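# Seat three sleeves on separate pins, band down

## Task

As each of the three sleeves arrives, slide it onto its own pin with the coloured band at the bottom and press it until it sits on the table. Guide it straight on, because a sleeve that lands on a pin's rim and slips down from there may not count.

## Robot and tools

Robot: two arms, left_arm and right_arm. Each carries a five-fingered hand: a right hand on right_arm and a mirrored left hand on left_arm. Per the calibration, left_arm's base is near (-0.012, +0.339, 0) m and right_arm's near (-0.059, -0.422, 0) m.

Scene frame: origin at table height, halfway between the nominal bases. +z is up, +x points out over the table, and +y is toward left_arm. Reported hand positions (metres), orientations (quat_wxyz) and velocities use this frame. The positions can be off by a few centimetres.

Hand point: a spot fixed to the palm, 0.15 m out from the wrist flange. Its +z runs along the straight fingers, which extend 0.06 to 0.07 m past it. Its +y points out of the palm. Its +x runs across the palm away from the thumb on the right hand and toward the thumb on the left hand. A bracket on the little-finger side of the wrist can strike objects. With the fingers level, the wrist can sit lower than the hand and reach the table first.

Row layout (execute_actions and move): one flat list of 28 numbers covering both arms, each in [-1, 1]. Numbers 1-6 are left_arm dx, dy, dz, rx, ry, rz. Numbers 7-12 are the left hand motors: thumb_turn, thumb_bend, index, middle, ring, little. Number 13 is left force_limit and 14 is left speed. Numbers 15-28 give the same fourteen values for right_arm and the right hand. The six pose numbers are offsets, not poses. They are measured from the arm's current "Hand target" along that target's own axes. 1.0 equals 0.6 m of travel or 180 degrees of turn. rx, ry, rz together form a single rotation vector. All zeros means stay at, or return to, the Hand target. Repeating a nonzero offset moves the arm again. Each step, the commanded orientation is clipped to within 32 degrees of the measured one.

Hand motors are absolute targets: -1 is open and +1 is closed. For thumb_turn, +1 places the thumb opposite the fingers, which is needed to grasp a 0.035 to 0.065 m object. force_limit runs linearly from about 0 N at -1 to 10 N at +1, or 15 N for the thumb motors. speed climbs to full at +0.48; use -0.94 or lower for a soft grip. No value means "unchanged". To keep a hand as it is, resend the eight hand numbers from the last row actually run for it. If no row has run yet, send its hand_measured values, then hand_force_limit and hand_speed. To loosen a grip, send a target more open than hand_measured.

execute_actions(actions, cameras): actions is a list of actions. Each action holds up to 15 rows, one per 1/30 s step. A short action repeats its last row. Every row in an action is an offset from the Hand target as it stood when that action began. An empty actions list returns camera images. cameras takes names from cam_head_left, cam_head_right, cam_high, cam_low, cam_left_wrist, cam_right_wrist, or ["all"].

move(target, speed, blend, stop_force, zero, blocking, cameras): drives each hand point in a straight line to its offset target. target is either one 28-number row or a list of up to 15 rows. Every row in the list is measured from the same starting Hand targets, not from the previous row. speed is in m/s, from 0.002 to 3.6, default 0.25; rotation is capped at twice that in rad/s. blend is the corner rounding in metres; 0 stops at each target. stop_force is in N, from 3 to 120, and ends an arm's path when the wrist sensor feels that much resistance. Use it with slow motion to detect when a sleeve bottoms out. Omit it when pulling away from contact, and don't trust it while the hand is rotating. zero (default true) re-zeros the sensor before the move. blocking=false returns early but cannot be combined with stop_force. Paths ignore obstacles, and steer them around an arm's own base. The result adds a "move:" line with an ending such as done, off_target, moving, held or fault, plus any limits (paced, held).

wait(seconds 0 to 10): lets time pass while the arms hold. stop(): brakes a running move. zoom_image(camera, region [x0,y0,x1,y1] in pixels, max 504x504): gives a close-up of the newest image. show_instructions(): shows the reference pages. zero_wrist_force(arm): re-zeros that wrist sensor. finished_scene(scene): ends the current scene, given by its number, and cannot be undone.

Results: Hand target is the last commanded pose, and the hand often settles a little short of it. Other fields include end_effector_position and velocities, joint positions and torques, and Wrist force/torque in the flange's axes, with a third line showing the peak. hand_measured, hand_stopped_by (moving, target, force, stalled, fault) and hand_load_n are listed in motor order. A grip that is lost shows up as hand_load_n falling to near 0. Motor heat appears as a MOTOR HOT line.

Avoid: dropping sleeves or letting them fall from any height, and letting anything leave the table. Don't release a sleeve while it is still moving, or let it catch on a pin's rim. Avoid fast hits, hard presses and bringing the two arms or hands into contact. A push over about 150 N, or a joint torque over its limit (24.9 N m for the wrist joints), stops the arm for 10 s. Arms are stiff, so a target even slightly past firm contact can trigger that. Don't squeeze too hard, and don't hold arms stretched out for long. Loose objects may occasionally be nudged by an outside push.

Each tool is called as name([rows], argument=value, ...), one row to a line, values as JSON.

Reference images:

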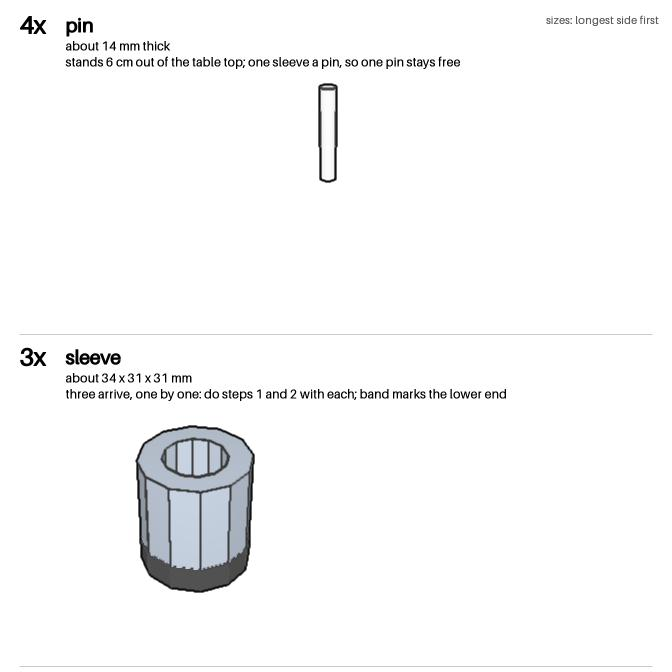

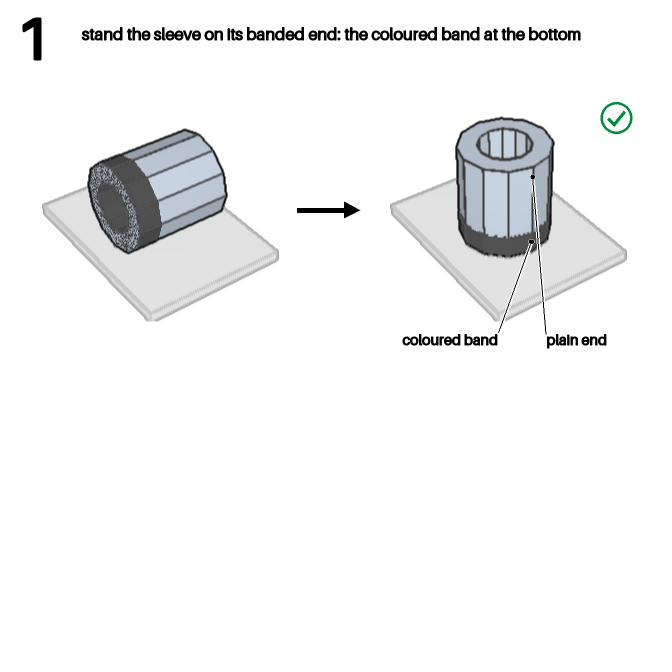

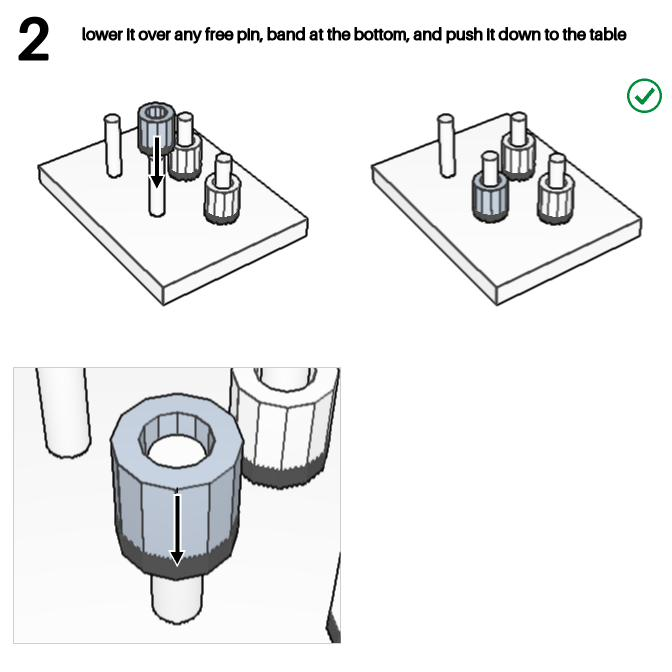

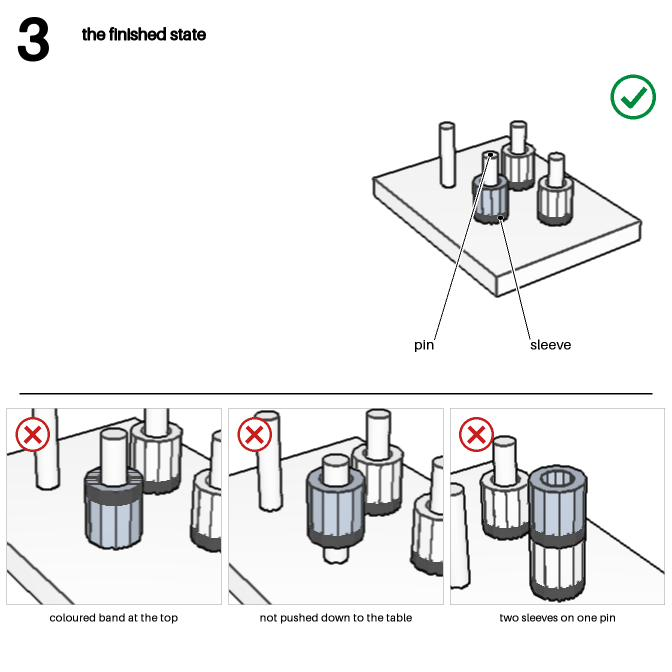

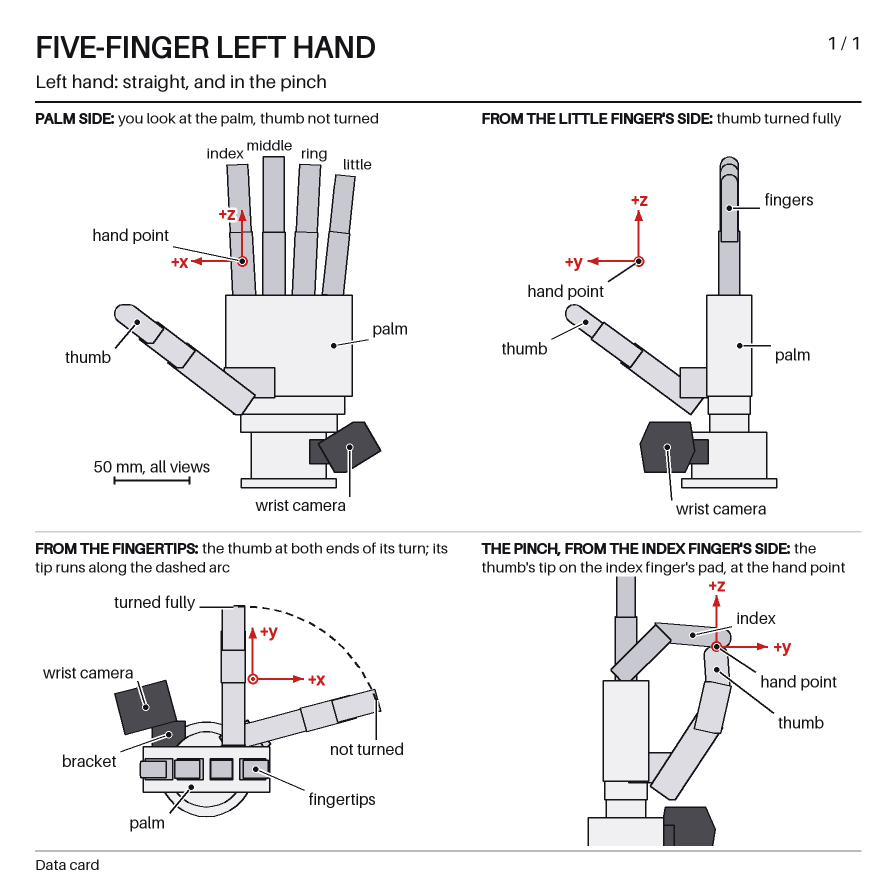

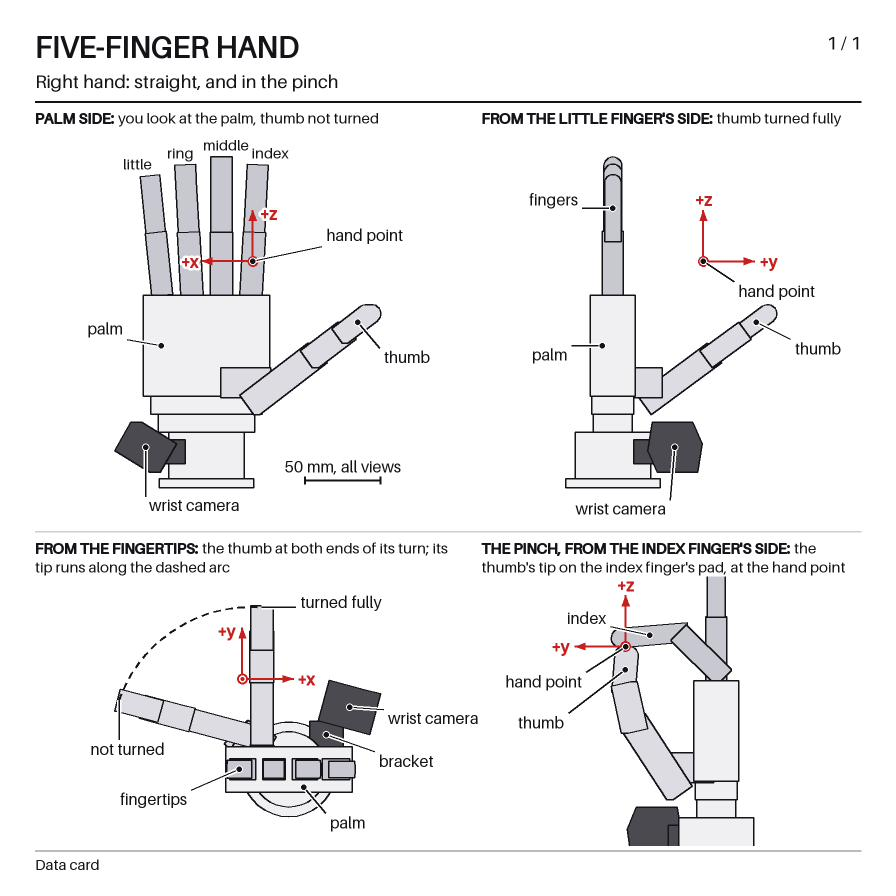

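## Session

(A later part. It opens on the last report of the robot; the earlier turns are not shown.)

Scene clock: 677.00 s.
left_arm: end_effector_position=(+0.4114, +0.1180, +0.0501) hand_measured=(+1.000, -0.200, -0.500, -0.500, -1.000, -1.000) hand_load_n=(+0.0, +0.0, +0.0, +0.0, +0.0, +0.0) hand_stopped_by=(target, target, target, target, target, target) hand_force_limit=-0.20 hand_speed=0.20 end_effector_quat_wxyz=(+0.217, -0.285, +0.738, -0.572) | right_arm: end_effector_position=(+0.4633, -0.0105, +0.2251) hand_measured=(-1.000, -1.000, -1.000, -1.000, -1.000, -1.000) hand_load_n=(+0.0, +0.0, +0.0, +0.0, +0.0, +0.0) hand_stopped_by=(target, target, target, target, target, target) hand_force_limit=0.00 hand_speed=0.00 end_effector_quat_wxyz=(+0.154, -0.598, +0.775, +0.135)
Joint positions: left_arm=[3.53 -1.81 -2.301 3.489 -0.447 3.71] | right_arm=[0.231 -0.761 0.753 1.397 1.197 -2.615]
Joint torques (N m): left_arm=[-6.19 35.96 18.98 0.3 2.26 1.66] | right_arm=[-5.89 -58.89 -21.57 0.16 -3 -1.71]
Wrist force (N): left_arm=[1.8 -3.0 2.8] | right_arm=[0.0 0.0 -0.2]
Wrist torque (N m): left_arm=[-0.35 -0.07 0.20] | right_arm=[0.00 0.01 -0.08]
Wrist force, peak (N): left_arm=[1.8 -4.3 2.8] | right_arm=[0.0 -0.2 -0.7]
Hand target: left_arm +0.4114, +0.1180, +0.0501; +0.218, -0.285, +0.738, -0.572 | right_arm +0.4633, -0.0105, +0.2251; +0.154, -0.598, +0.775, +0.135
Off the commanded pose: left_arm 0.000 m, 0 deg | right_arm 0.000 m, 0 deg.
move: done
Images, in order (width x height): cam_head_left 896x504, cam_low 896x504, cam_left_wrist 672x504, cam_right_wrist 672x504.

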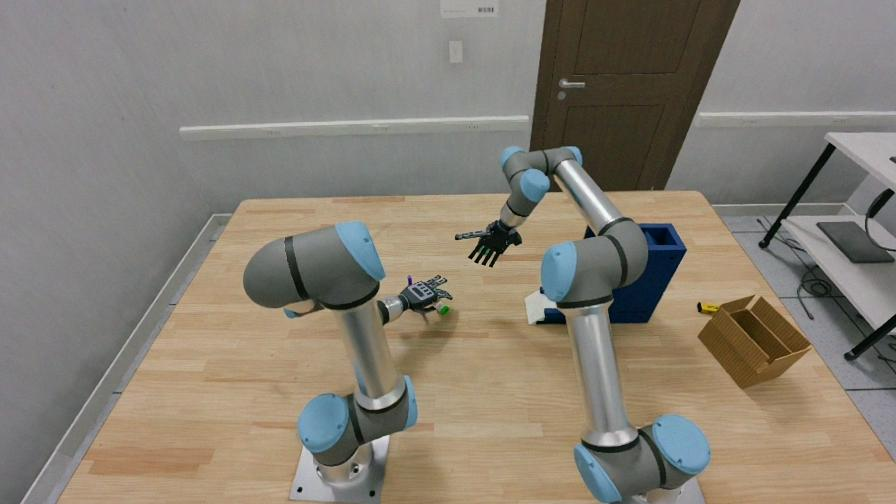

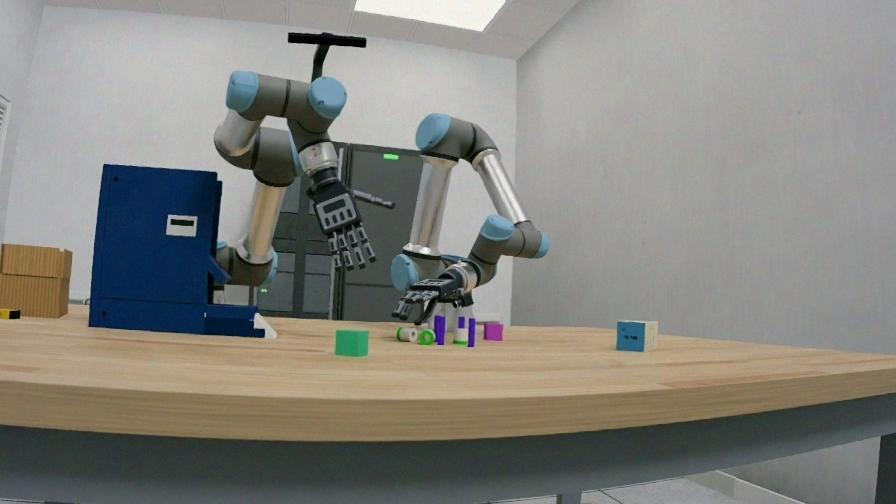

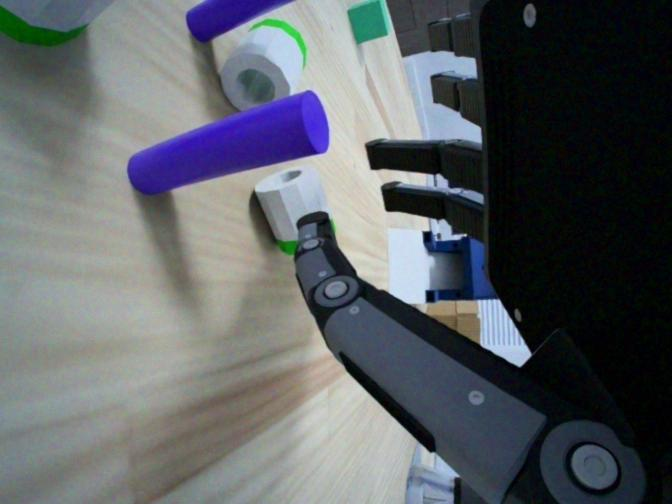

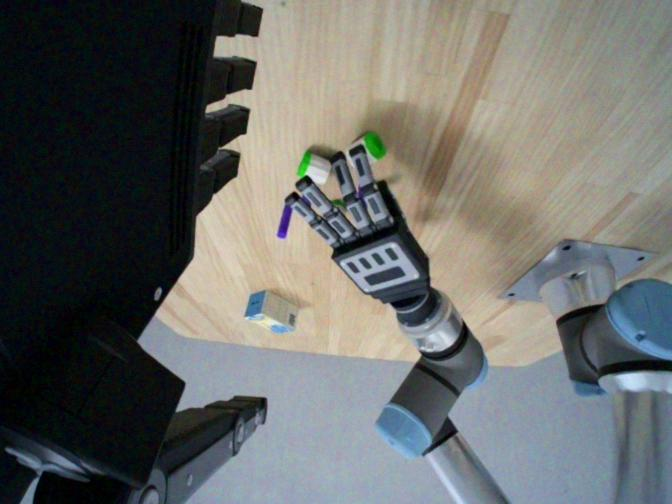

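move([
  [0,-0.002,0.008,0,0,0,1,-0.2,-0.5,-0.5,-1,-1,-0.2,0.2,0,0,0,0,0,0,-1,-1,-1,-1,-1,-1,0,0],
  [0,0.0473,0.0207,0,0,0,1,-0.2,-0.5,-0.5,-1,-1,-0.2,0.2,0,0,0,0,0,0,-1,-1,-1,-1,-1,-1,0,0],
], speed=0.04, stop_force=5, cameras=["cam_low","cam_right_wrist","cam_left_wrist"])

zoom_image(camera="cam_low", region=[370, 280, 450, 360])

zoom_image(camera="cam_left_wrist", region=[230, 120, 430, 320])

Scene clock: 695.53 s.
left_arm: end_effector_position=(+0.4146, +0.1143, +0.0195) hand_measured=(+1.000, -0.200, -0.500, -0.500, -1.000, -1.000) hand_load_n=(+0.0, +0.0, +0.0, +0.0, +0.0, +0.0) hand_stopped_by=(target, target, target, target, target, target) hand_force_limit=-0.20 hand_speed=0.20 end_effector_quat_wxyz=(+0.218, -0.285, +0.738, -0.572) | right_arm: end_effector_position=(+0.4633, -0.0105, +0.2251) hand_measured=(-1.000, -1.000, -1.000, -1.000, -1.000, -1.000) hand_load_n=(+0.0, -0.5, +0.0, +0.0, +0.0, +0.0) hand_stopped_by=(target, target, target, target, target, target) hand_force_limit=0.00 hand_speed=0.00 end_effector_quat_wxyz=(+0.154, -0.598, +0.775, +0.135)
Joint positions: left_arm=[3.512 -1.893 -2.312 3.605 -0.461 3.687] | right_arm=[0.231 -0.761 0.753 1.397 1.197 -2.615]
Joint torques (N m): left_arm=[-3.07 37.66 23.1 -3.89 1.1 -0.57] | right_arm=[-5.76 -58.47 -21.36 0.26 -3.06 -1.77]
Wrist force (N): left_arm=[2.0 -3.1 2.7] | right_arm=[0.2 0.1 -0.5]
Wrist torque (N m): left_arm=[-0.36 -0.10 0.27] | right_arm=[0.04 -0.02 -0.06]
Wrist force, peak (N): left_arm=[1.8 -3.2 3.1] | right_arm=[0.0 -0.2 -0.7]
Hand target: left_arm +0.4146, +0.1143, +0.0195; +0.218, -0.285, +0.738, -0.572 | right_arm +0.4633, -0.0105, +0.2251; +0.154, -0.598, +0.775, +0.135
Off the commanded pose: left_arm 0.000 m, 0 deg | right_arm 0.000 m, 0 deg.
move: done
Images, in order (width x height): cam_low 896x504, cam_left_wrist 672x504, cam_right_wrist 672x504.

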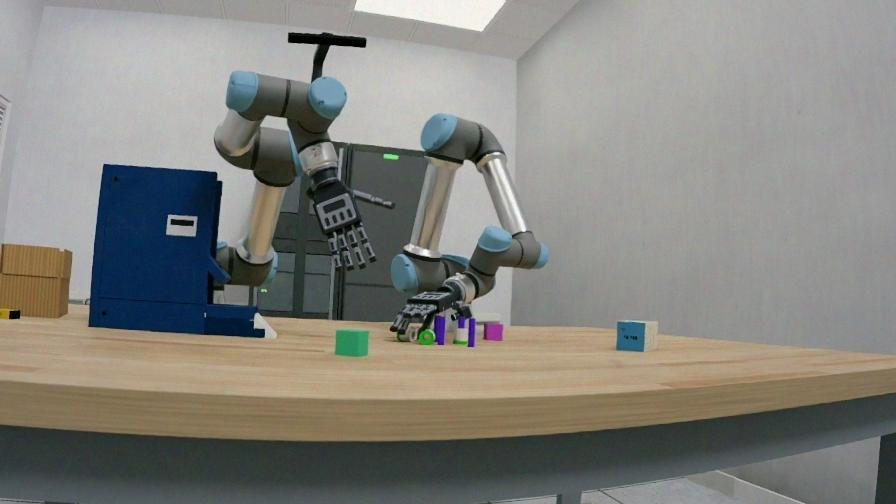

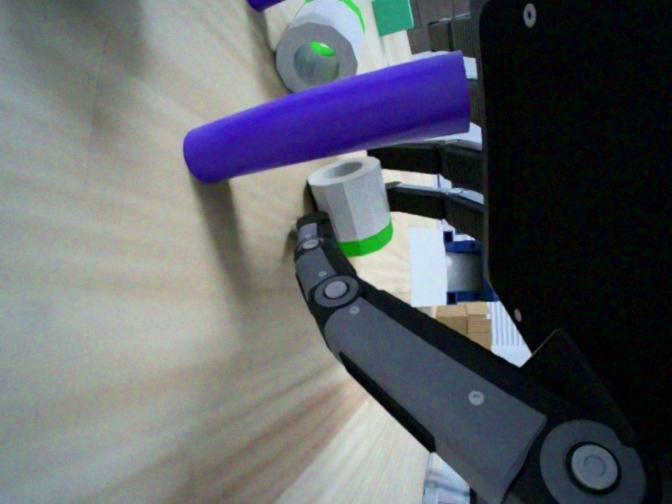

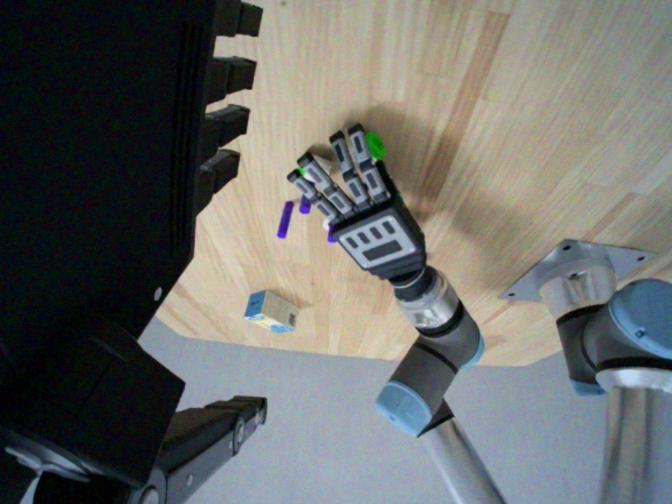

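Scaled by 6.300 from the camera's 896x504 image, which has a finer 1280x720 frame.

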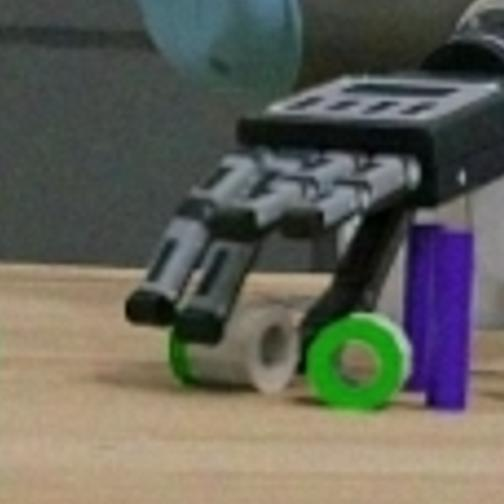

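Scaled by 2.520 from the camera's 672x504 image, which has a finer 960x720 frame.

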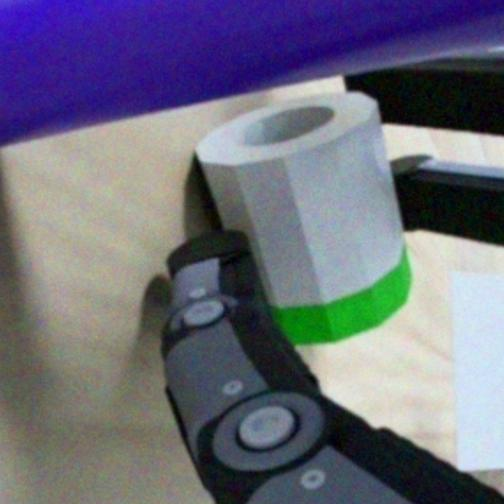

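move(target=[0,0,0,0,0,0,1,-0.2,0.1,0.1,-1,-1,-0.2,-0.9,0,0,0,0,0,0,-1,-1,-1,-1,-1,-1,0,0])

move(target=[0,-0.0404,-0.0104,0,0,0,1,-0.2,0.1,0.1,-1,-1,-0.2,-0.9,0,0,0,0,0,0,-1,-1,-1,-1,-1,-1,0,0], speed=0.03, cameras=["cam_low","cam_left_wrist"])

zoom_image(camera="cam_left_wrist", region=[250, 120, 450, 320])

Scene clock: 699.93 s.
left_arm: end_effector_position=(+0.4146, +0.1143, +0.0195) hand_measured=(+1.000, -0.200, -0.166, -0.166, -1.000, -1.000) hand_load_n=(+0.0, +1.5, +4.0, +4.0, +0.0, +0.0) hand_stopped_by=(target, target, force, force, target, target) hand_force_limit=-0.20 hand_speed=-0.90 end_effector_quat_wxyz=(+0.218, -0.285, +0.738, -0.572) | right_arm: end_effector_position=(+0.4633, -0.0105, +0.2251) hand_measured=(-1.000, -1.000, -1.000, -1.000, -1.000, -1.000) hand_load_n=(+0.0, +0.0, +0.0, +0.0, +0.0, +0.0) hand_stopped_by=(target, target, target, target, target, target) hand_force_limit=0.00 hand_speed=0.00 end_effector_quat_wxyz=(+0.154, -0.598, +0.775, +0.135)
Joint positions: left_arm=[3.512 -1.893 -2.312 3.605 -0.461 3.687] | right_arm=[0.231 -0.761 0.753 1.397 1.197 -2.615]
Joint torques (N m): left_arm=[-2.64 31.44 19.28 -3.65 -0.07 1.69] | right_arm=[-5.92 -58.67 -21.92 0.16 -3 -1.77]
Wrist force (N): left_arm=[2.0 -10.8 1.9] | right_arm=[0.2 -0.1 0.0]
Wrist torque (N m): left_arm=[-0.39 -0.09 0.36] | right_arm=[-0.02 -0.01 -0.07]
Wrist force, peak (N): left_arm=[1.8 -12.3 1.4] | right_arm=[0.0 -0.1 -0.8]
Hand target: left_arm +0.4146, +0.1143, +0.0195; +0.218, -0.285, +0.738, -0.572 | right_arm +0.4633, -0.0105, +0.2251; +0.154, -0.598, +0.775, +0.135
Off the commanded pose: left_arm 0.000 m, 0 deg | right_arm 0.000 m, 0 deg.
move: done

Scene clock: 701.07 s.
left_arm: end_effector_position=(+0.4148, +0.1143, +0.0447) hand_measured=(+1.000, -0.202, -0.166, -0.166, -1.000, -1.000) hand_load_n=(+0.0, +3.5, +2.0, +2.0, +0.0, +0.0) hand_stopped_by=(target, target, force, force, target, target) hand_force_limit=-0.20 hand_speed=-0.90 end_effector_quat_wxyz=(+0.218, -0.285, +0.738, -0.572) end_effector_velocity=(+0.001, +0.000, -0.001) end_effector_angular_velocity=(+0.002, -0.004, -0.002) | right_arm: end_effector_position=(+0.4633, -0.0105, +0.2251) hand_measured=(-1.000, -1.000, -1.000, -1.000, -1.000, -1.000) hand_load_n=(+0.0, -0.5, +0.0, +0.0, +0.0, +0.0) hand_stopped_by=(target, target, target, target, target, target) hand_force_limit=0.00 hand_speed=0.00 end_effector_quat_wxyz=(+0.154, -0.598, +0.775, +0.135)
Joint positions: left_arm=[3.512 -1.825 -2.297 3.522 -0.461 3.687] | right_arm=[0.231 -0.761 0.753 1.397 1.197 -2.615]
Joint velocities: left_arm=[-0.001 -0.003 0 0.006 0 0.002] | right_arm=[within noise]
Joint torques (N m): left_arm=[-4.54 8.65 11.68 2.08 -0.49 1.51] | right_arm=[-5.87 -58.64 -22.1 0.13 -3.04 -1.74]
Wrist force (N): left_arm=[1.8 -2.7 2.8] | right_arm=[-0.2 0.2 -0.3]
Wrist torque (N m): left_arm=[-0.33 -0.07 0.28] | right_arm=[0.03 0.04 -0.08]
Wrist force, peak (N): left_arm=[1.9 -11.5 1.5] | right_arm=[0.1 0.2 -0.7]
Hand target: left_arm +0.4147, +0.1143, +0.0446; +0.218, -0.285, +0.738, -0.572 | right_arm +0.4633, -0.0105, +0.2251; +0.154, -0.598, +0.775, +0.135
Off the commanded pose: left_arm 0.000 m, 0 deg | right_arm 0.000 m, 0 deg.
move: done
Images, in order (width x height): cam_low 896x504, cam_left_wrist 672x504.

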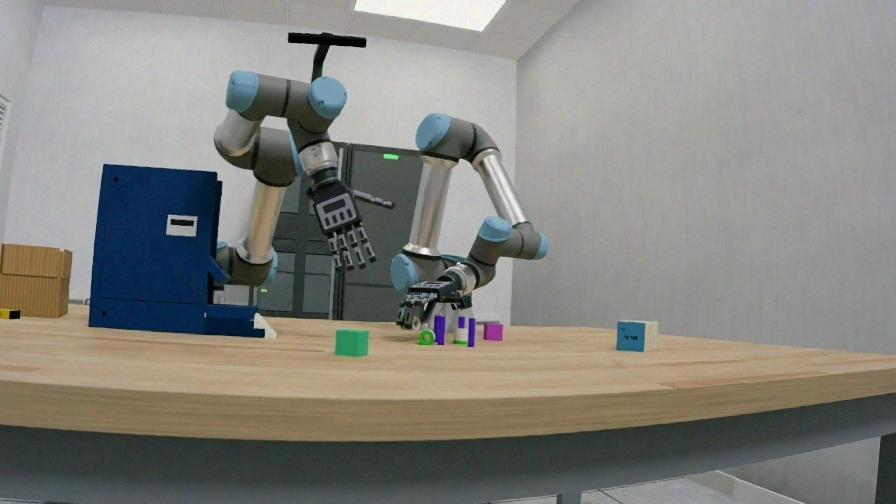

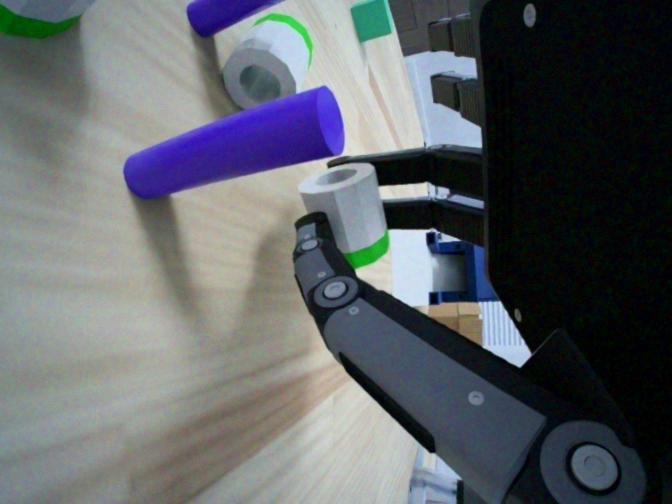

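Scaled by 2.520 from the camera's 672x504 image, which has a finer 960x720 frame.

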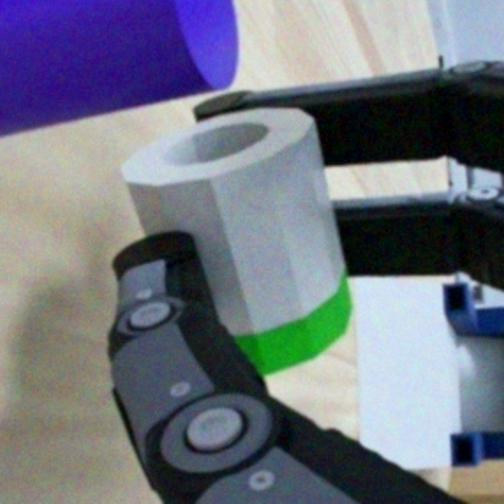

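move([
  [0,-0.1857,-0.0477,0,0,0,1,-0.2,0.12,0.12,-1,-1,0,-0.9,0,0,0,0,0,0,-1,-1,-1,-1,-1,-1,0,0],
  [-0.1048,-0.168,-0.1162,0.0087,-0.1159,0.4863,1,-0.2,0.12,0.12,-1,-1,0,-0.9,0,0,0,0,0,0,-1,-1,-1,-1,-1,-1,0,0],
], speed=0.2, cameras=["cam_low","cam_high","cam_left_wrist","cam_right_wrist","cam_head_left","cam_head_right"])

zoom_image(camera="cam_low", region=[410, 240, 480, 350])

zoom_image(camera="cam_right_wrist", region=[300, 170, 420, 330])

Scene clock: 716.10 s.
left_arm: end_effector_position=(+0.4336, +0.1880, +0.1593) hand_measured=(+1.000, -0.202, -0.142, -0.150, -1.000, -1.000) hand_load_n=(-1.0, +9.5, +7.5, +4.5, +0.0, +0.0) hand_stopped_by=(target, target, force, force, target, target) hand_force_limit=0.00 hand_speed=-0.90 end_effector_quat_wxyz=(+0.671, +0.215, +0.675, -0.217) | right_arm: end_effector_position=(+0.4633, -0.0105, +0.2251) hand_measured=(-1.000, -1.000, -1.000, -1.000, -1.000, -1.000) hand_load_n=(+0.0, +0.0, +0.0, +0.0, +0.0, +0.0) hand_stopped_by=(target, target, target, target, target, target) hand_force_limit=0.00 hand_speed=0.00 end_effector_quat_wxyz=(+0.154, -0.598, +0.775, +0.135)
Joint positions: left_arm=[3.584 -1.329 -2.623 3.944 -0.535 4.715] | right_arm=[0.231 -0.761 0.753 1.397 1.197 -2.615]
Joint torques (N m): left_arm=[-8.45 18.17 28.26 0.08 -1.85 1] | right_arm=[-5.67 -58.04 -22.72 0.21 -3.07 -1.75]
Wrist force (N): left_arm=[-1.1 -0.2 2.0] | right_arm=[0.1 0.1 -0.5]
Wrist torque (N m): left_arm=[-0.27 0.04 0.03] | right_arm=[0.04 0.01 -0.07]
Wrist force, peak (N): left_arm=[1.9 -5.1 2.4] | right_arm=[0.4 -0.3 -0.5]
Hand target: left_arm +0.4336, +0.1880, +0.1594; +0.672, +0.215, +0.675, -0.217 | right_arm +0.4633, -0.0105, +0.2251; +0.154, -0.598, +0.775, +0.135
Off the commanded pose: left_arm 0.000 m, 0 deg | right_arm 0.000 m, 0 deg.
move: done

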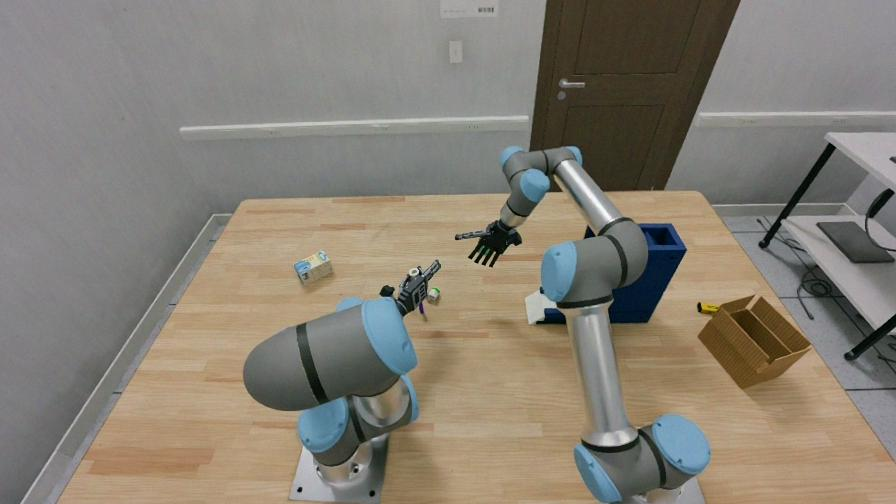

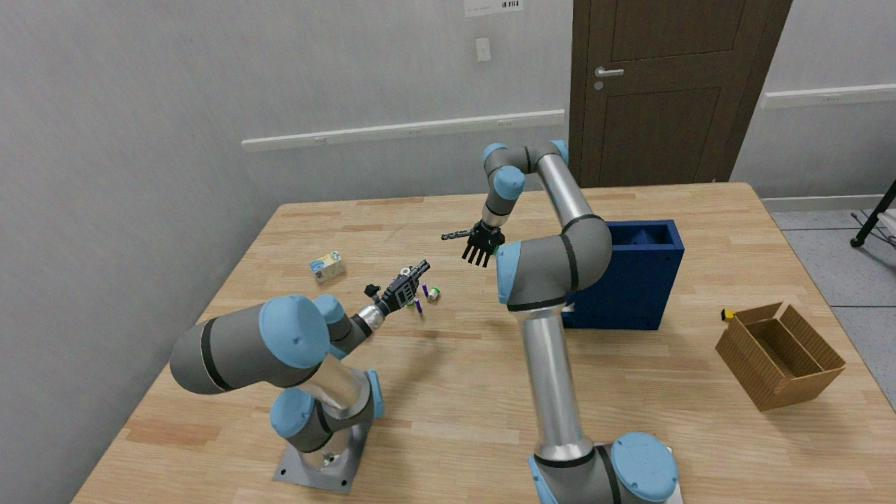

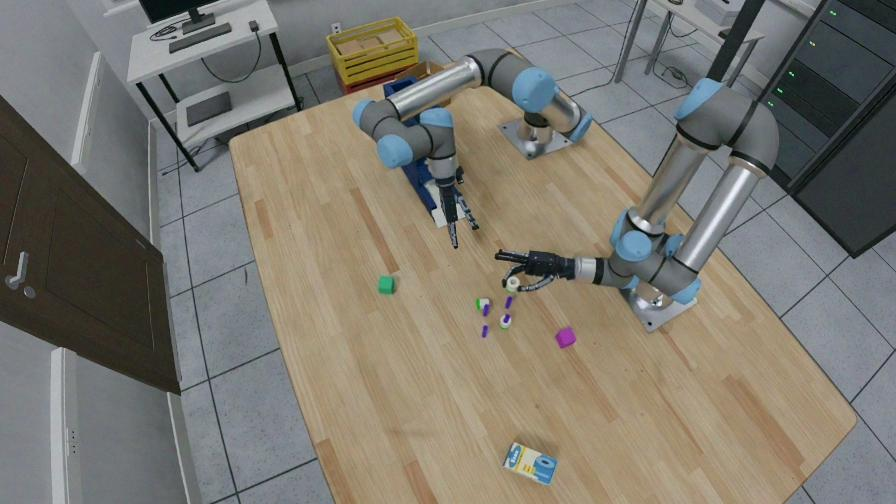

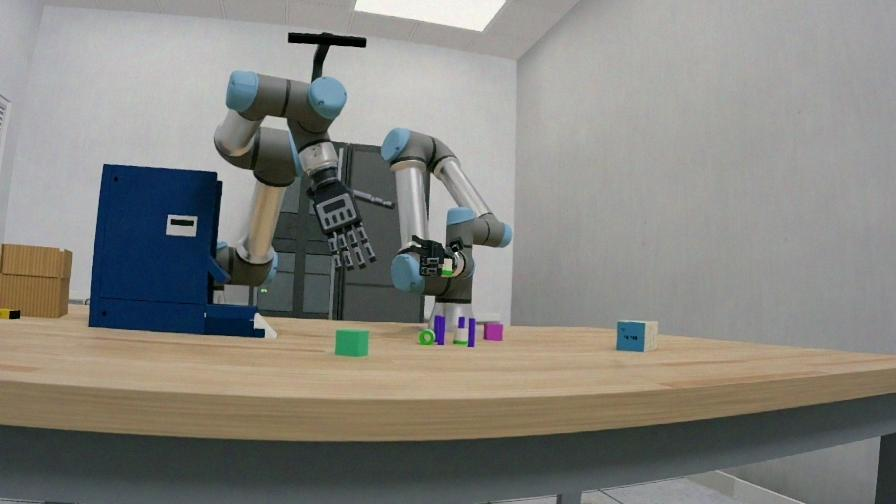

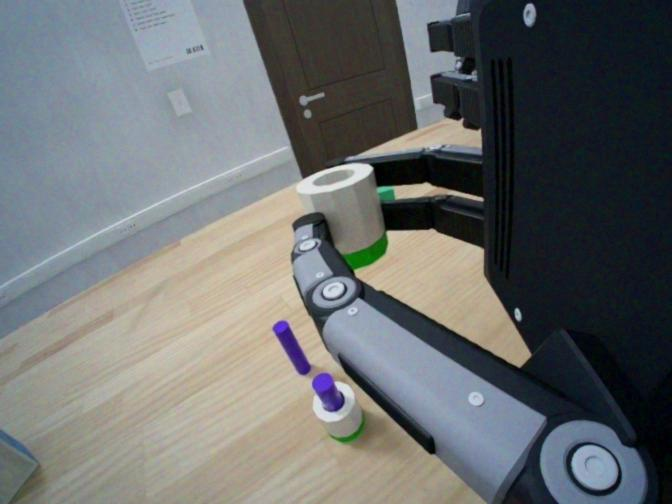

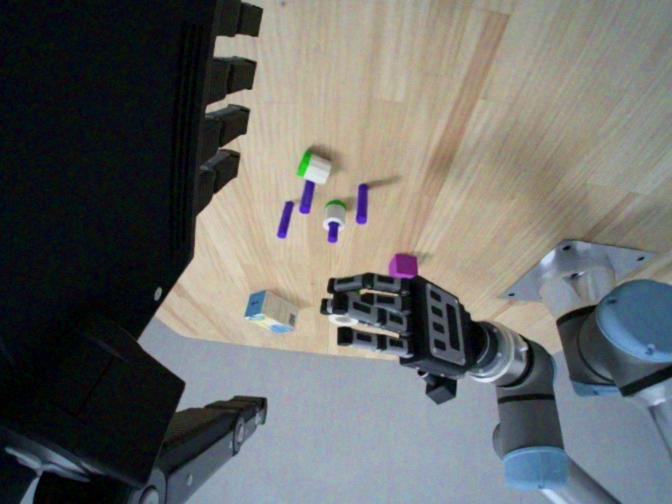

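Scaled by 4.582 from the camera's 896x504 image, which has a finer 1280x720 frame.

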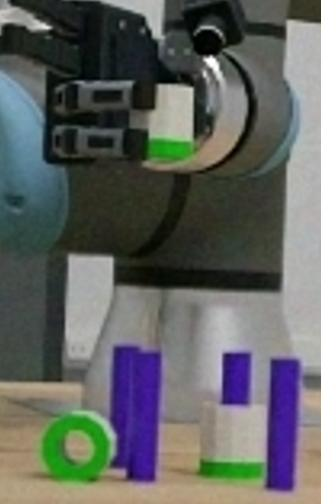

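Scaled by 3.150 from the camera's 672x504 image, which has a finer 960x720 frame.

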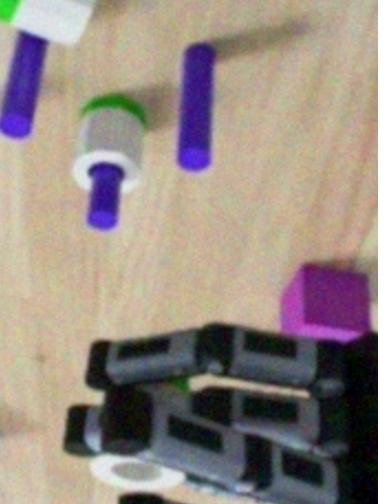

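move(target=[0.0917,-0.0285,-0.0187,0,-0.0046,-0.0131,1,-0.2,0.12,0.12,-1,-1,0,-0.9,0,0,0,0,0,0,-1,-1,-1,-1,-1,-1,0,0], speed=0.1, cameras=["cam_low","cam_high","cam_left_wrist","cam_right_wrist"])

zoom_image(camera="cam_low", region=[420, 280, 460, 350])

zoom_image(camera="cam_right_wrist", region=[320, 170, 400, 290])

zoom_image(camera="cam_high", region=[490, 260, 530, 330])

Scene clock: 728.10 s.
left_arm: end_effector_position=(+0.4142, +0.1806, +0.1044) hand_measured=(+1.000, -0.202, -0.142, -0.150, -1.000, -1.000) hand_load_n=(-0.5, +9.5, +7.5, +4.0, +0.0, +0.0) hand_stopped_by=(target, target, force, force, target, target) hand_force_limit=0.00 hand_speed=-0.90 end_effector_quat_wxyz=(+0.672, +0.200, +0.674, -0.232) | right_arm: end_effector_position=(+0.4633, -0.0105, +0.2251) hand_measured=(-1.000, -1.000, -1.000, -1.000, -1.000, -1.000) hand_load_n=(+0.0, +0.0, +0.0, +0.0, +0.0, +0.0) hand_stopped_by=(target, target, target, target, target, target) hand_force_limit=0.00 hand_speed=0.00 end_effector_quat_wxyz=(+0.154, -0.598, +0.775, +0.135)
Joint positions: left_arm=[3.598 -1.5 -2.753 4.274 -0.522 4.649] | right_arm=[0.231 -0.761 0.753 1.397 1.197 -2.615]
Joint torques (N m): left_arm=[-7.78 10.99 22.67 1.6 -1.84 1.77] | right_arm=[-5.25 -58.18 -22.85 0.15 -3.01 -1.6]
Wrist force (N): left_arm=[-1.1 0.0 1.9] | right_arm=[0.1 0.1 -0.3]
Wrist torque (N m): left_arm=[-0.21 0.03 -0.04] | right_arm=[0.02 0.00 -0.07]
Wrist force, peak (N): left_arm=[-2.2 0.4 2.1] | right_arm=[-0.2 -0.1 -0.8]
Hand target: left_arm +0.4143, +0.1806, +0.1045; +0.672, +0.200, +0.674, -0.232 | right_arm +0.4633, -0.0105, +0.2251; +0.154, -0.598, +0.775, +0.135
Off the commanded pose: left_arm 0.000 m, 0 deg | right_arm 0.000 m, 0 deg.
move: done
Images, in order (width x height): cam_high 896x504, cam_low 896x504, cam_left_wrist 672x504, cam_right_wrist 672x504.

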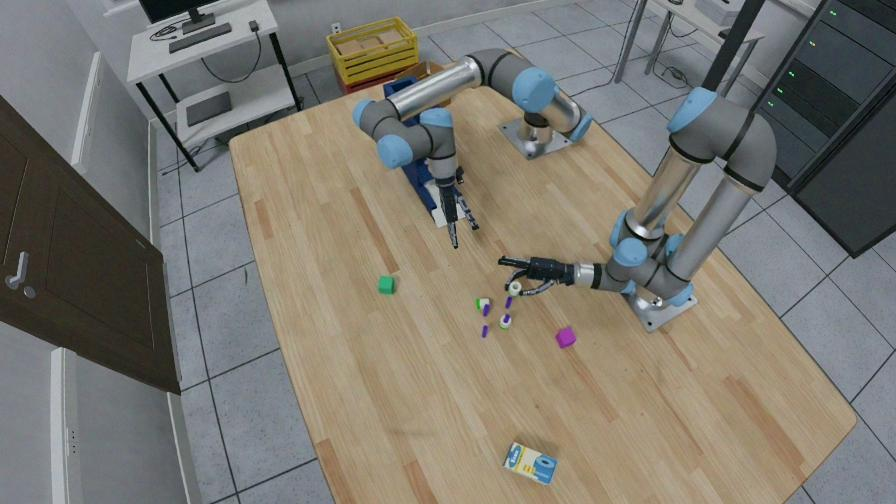

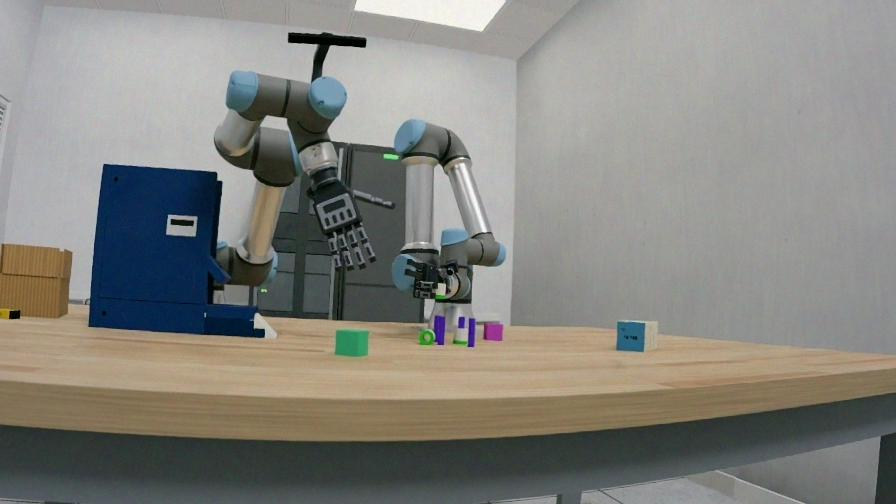

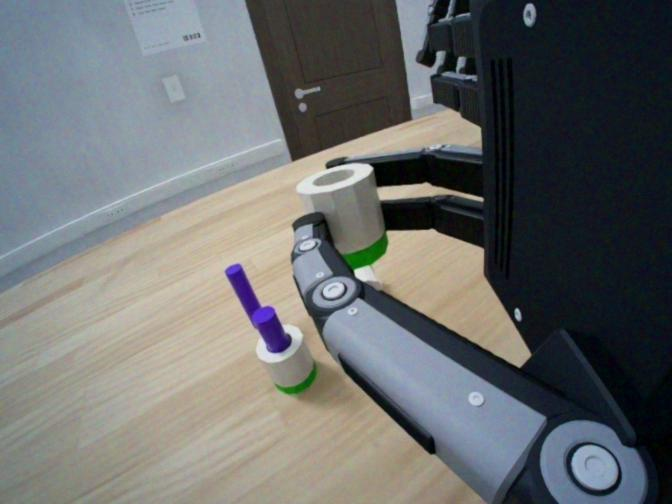

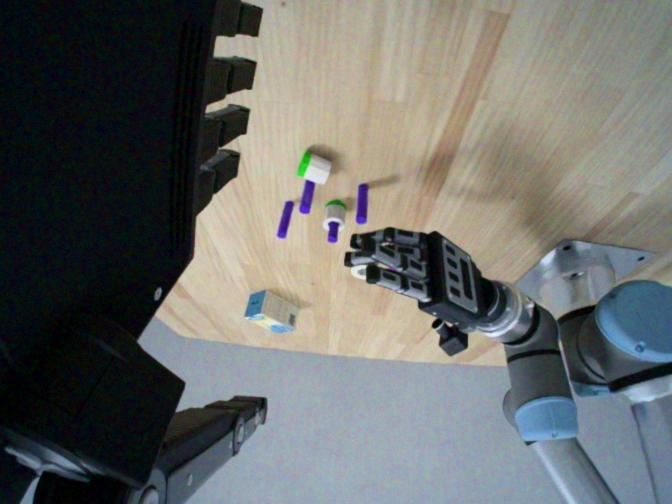

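Scaled by 7.200 from the camera's 896x504 image, which has a finer 1280x720 frame.

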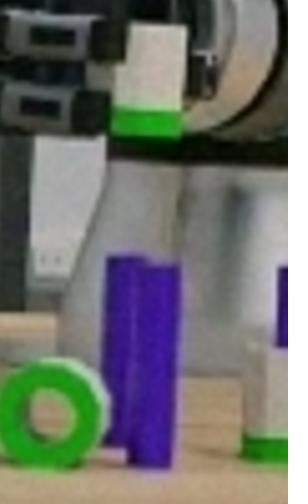

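Scaled by 4.200 from the camera's 672x504 image, which has a finer 960x720 frame.

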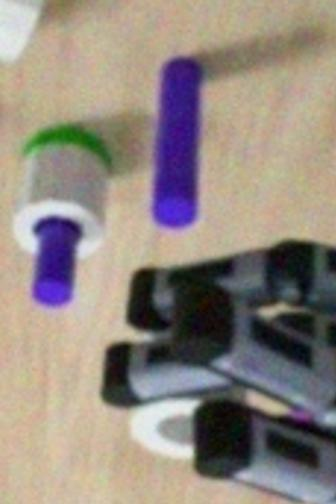

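Scaled by 7.200 from the camera's 896x504 image, which has a finer 1280x720 frame.

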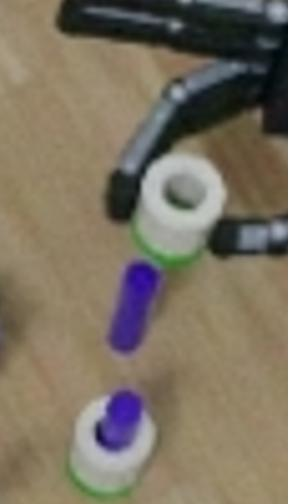

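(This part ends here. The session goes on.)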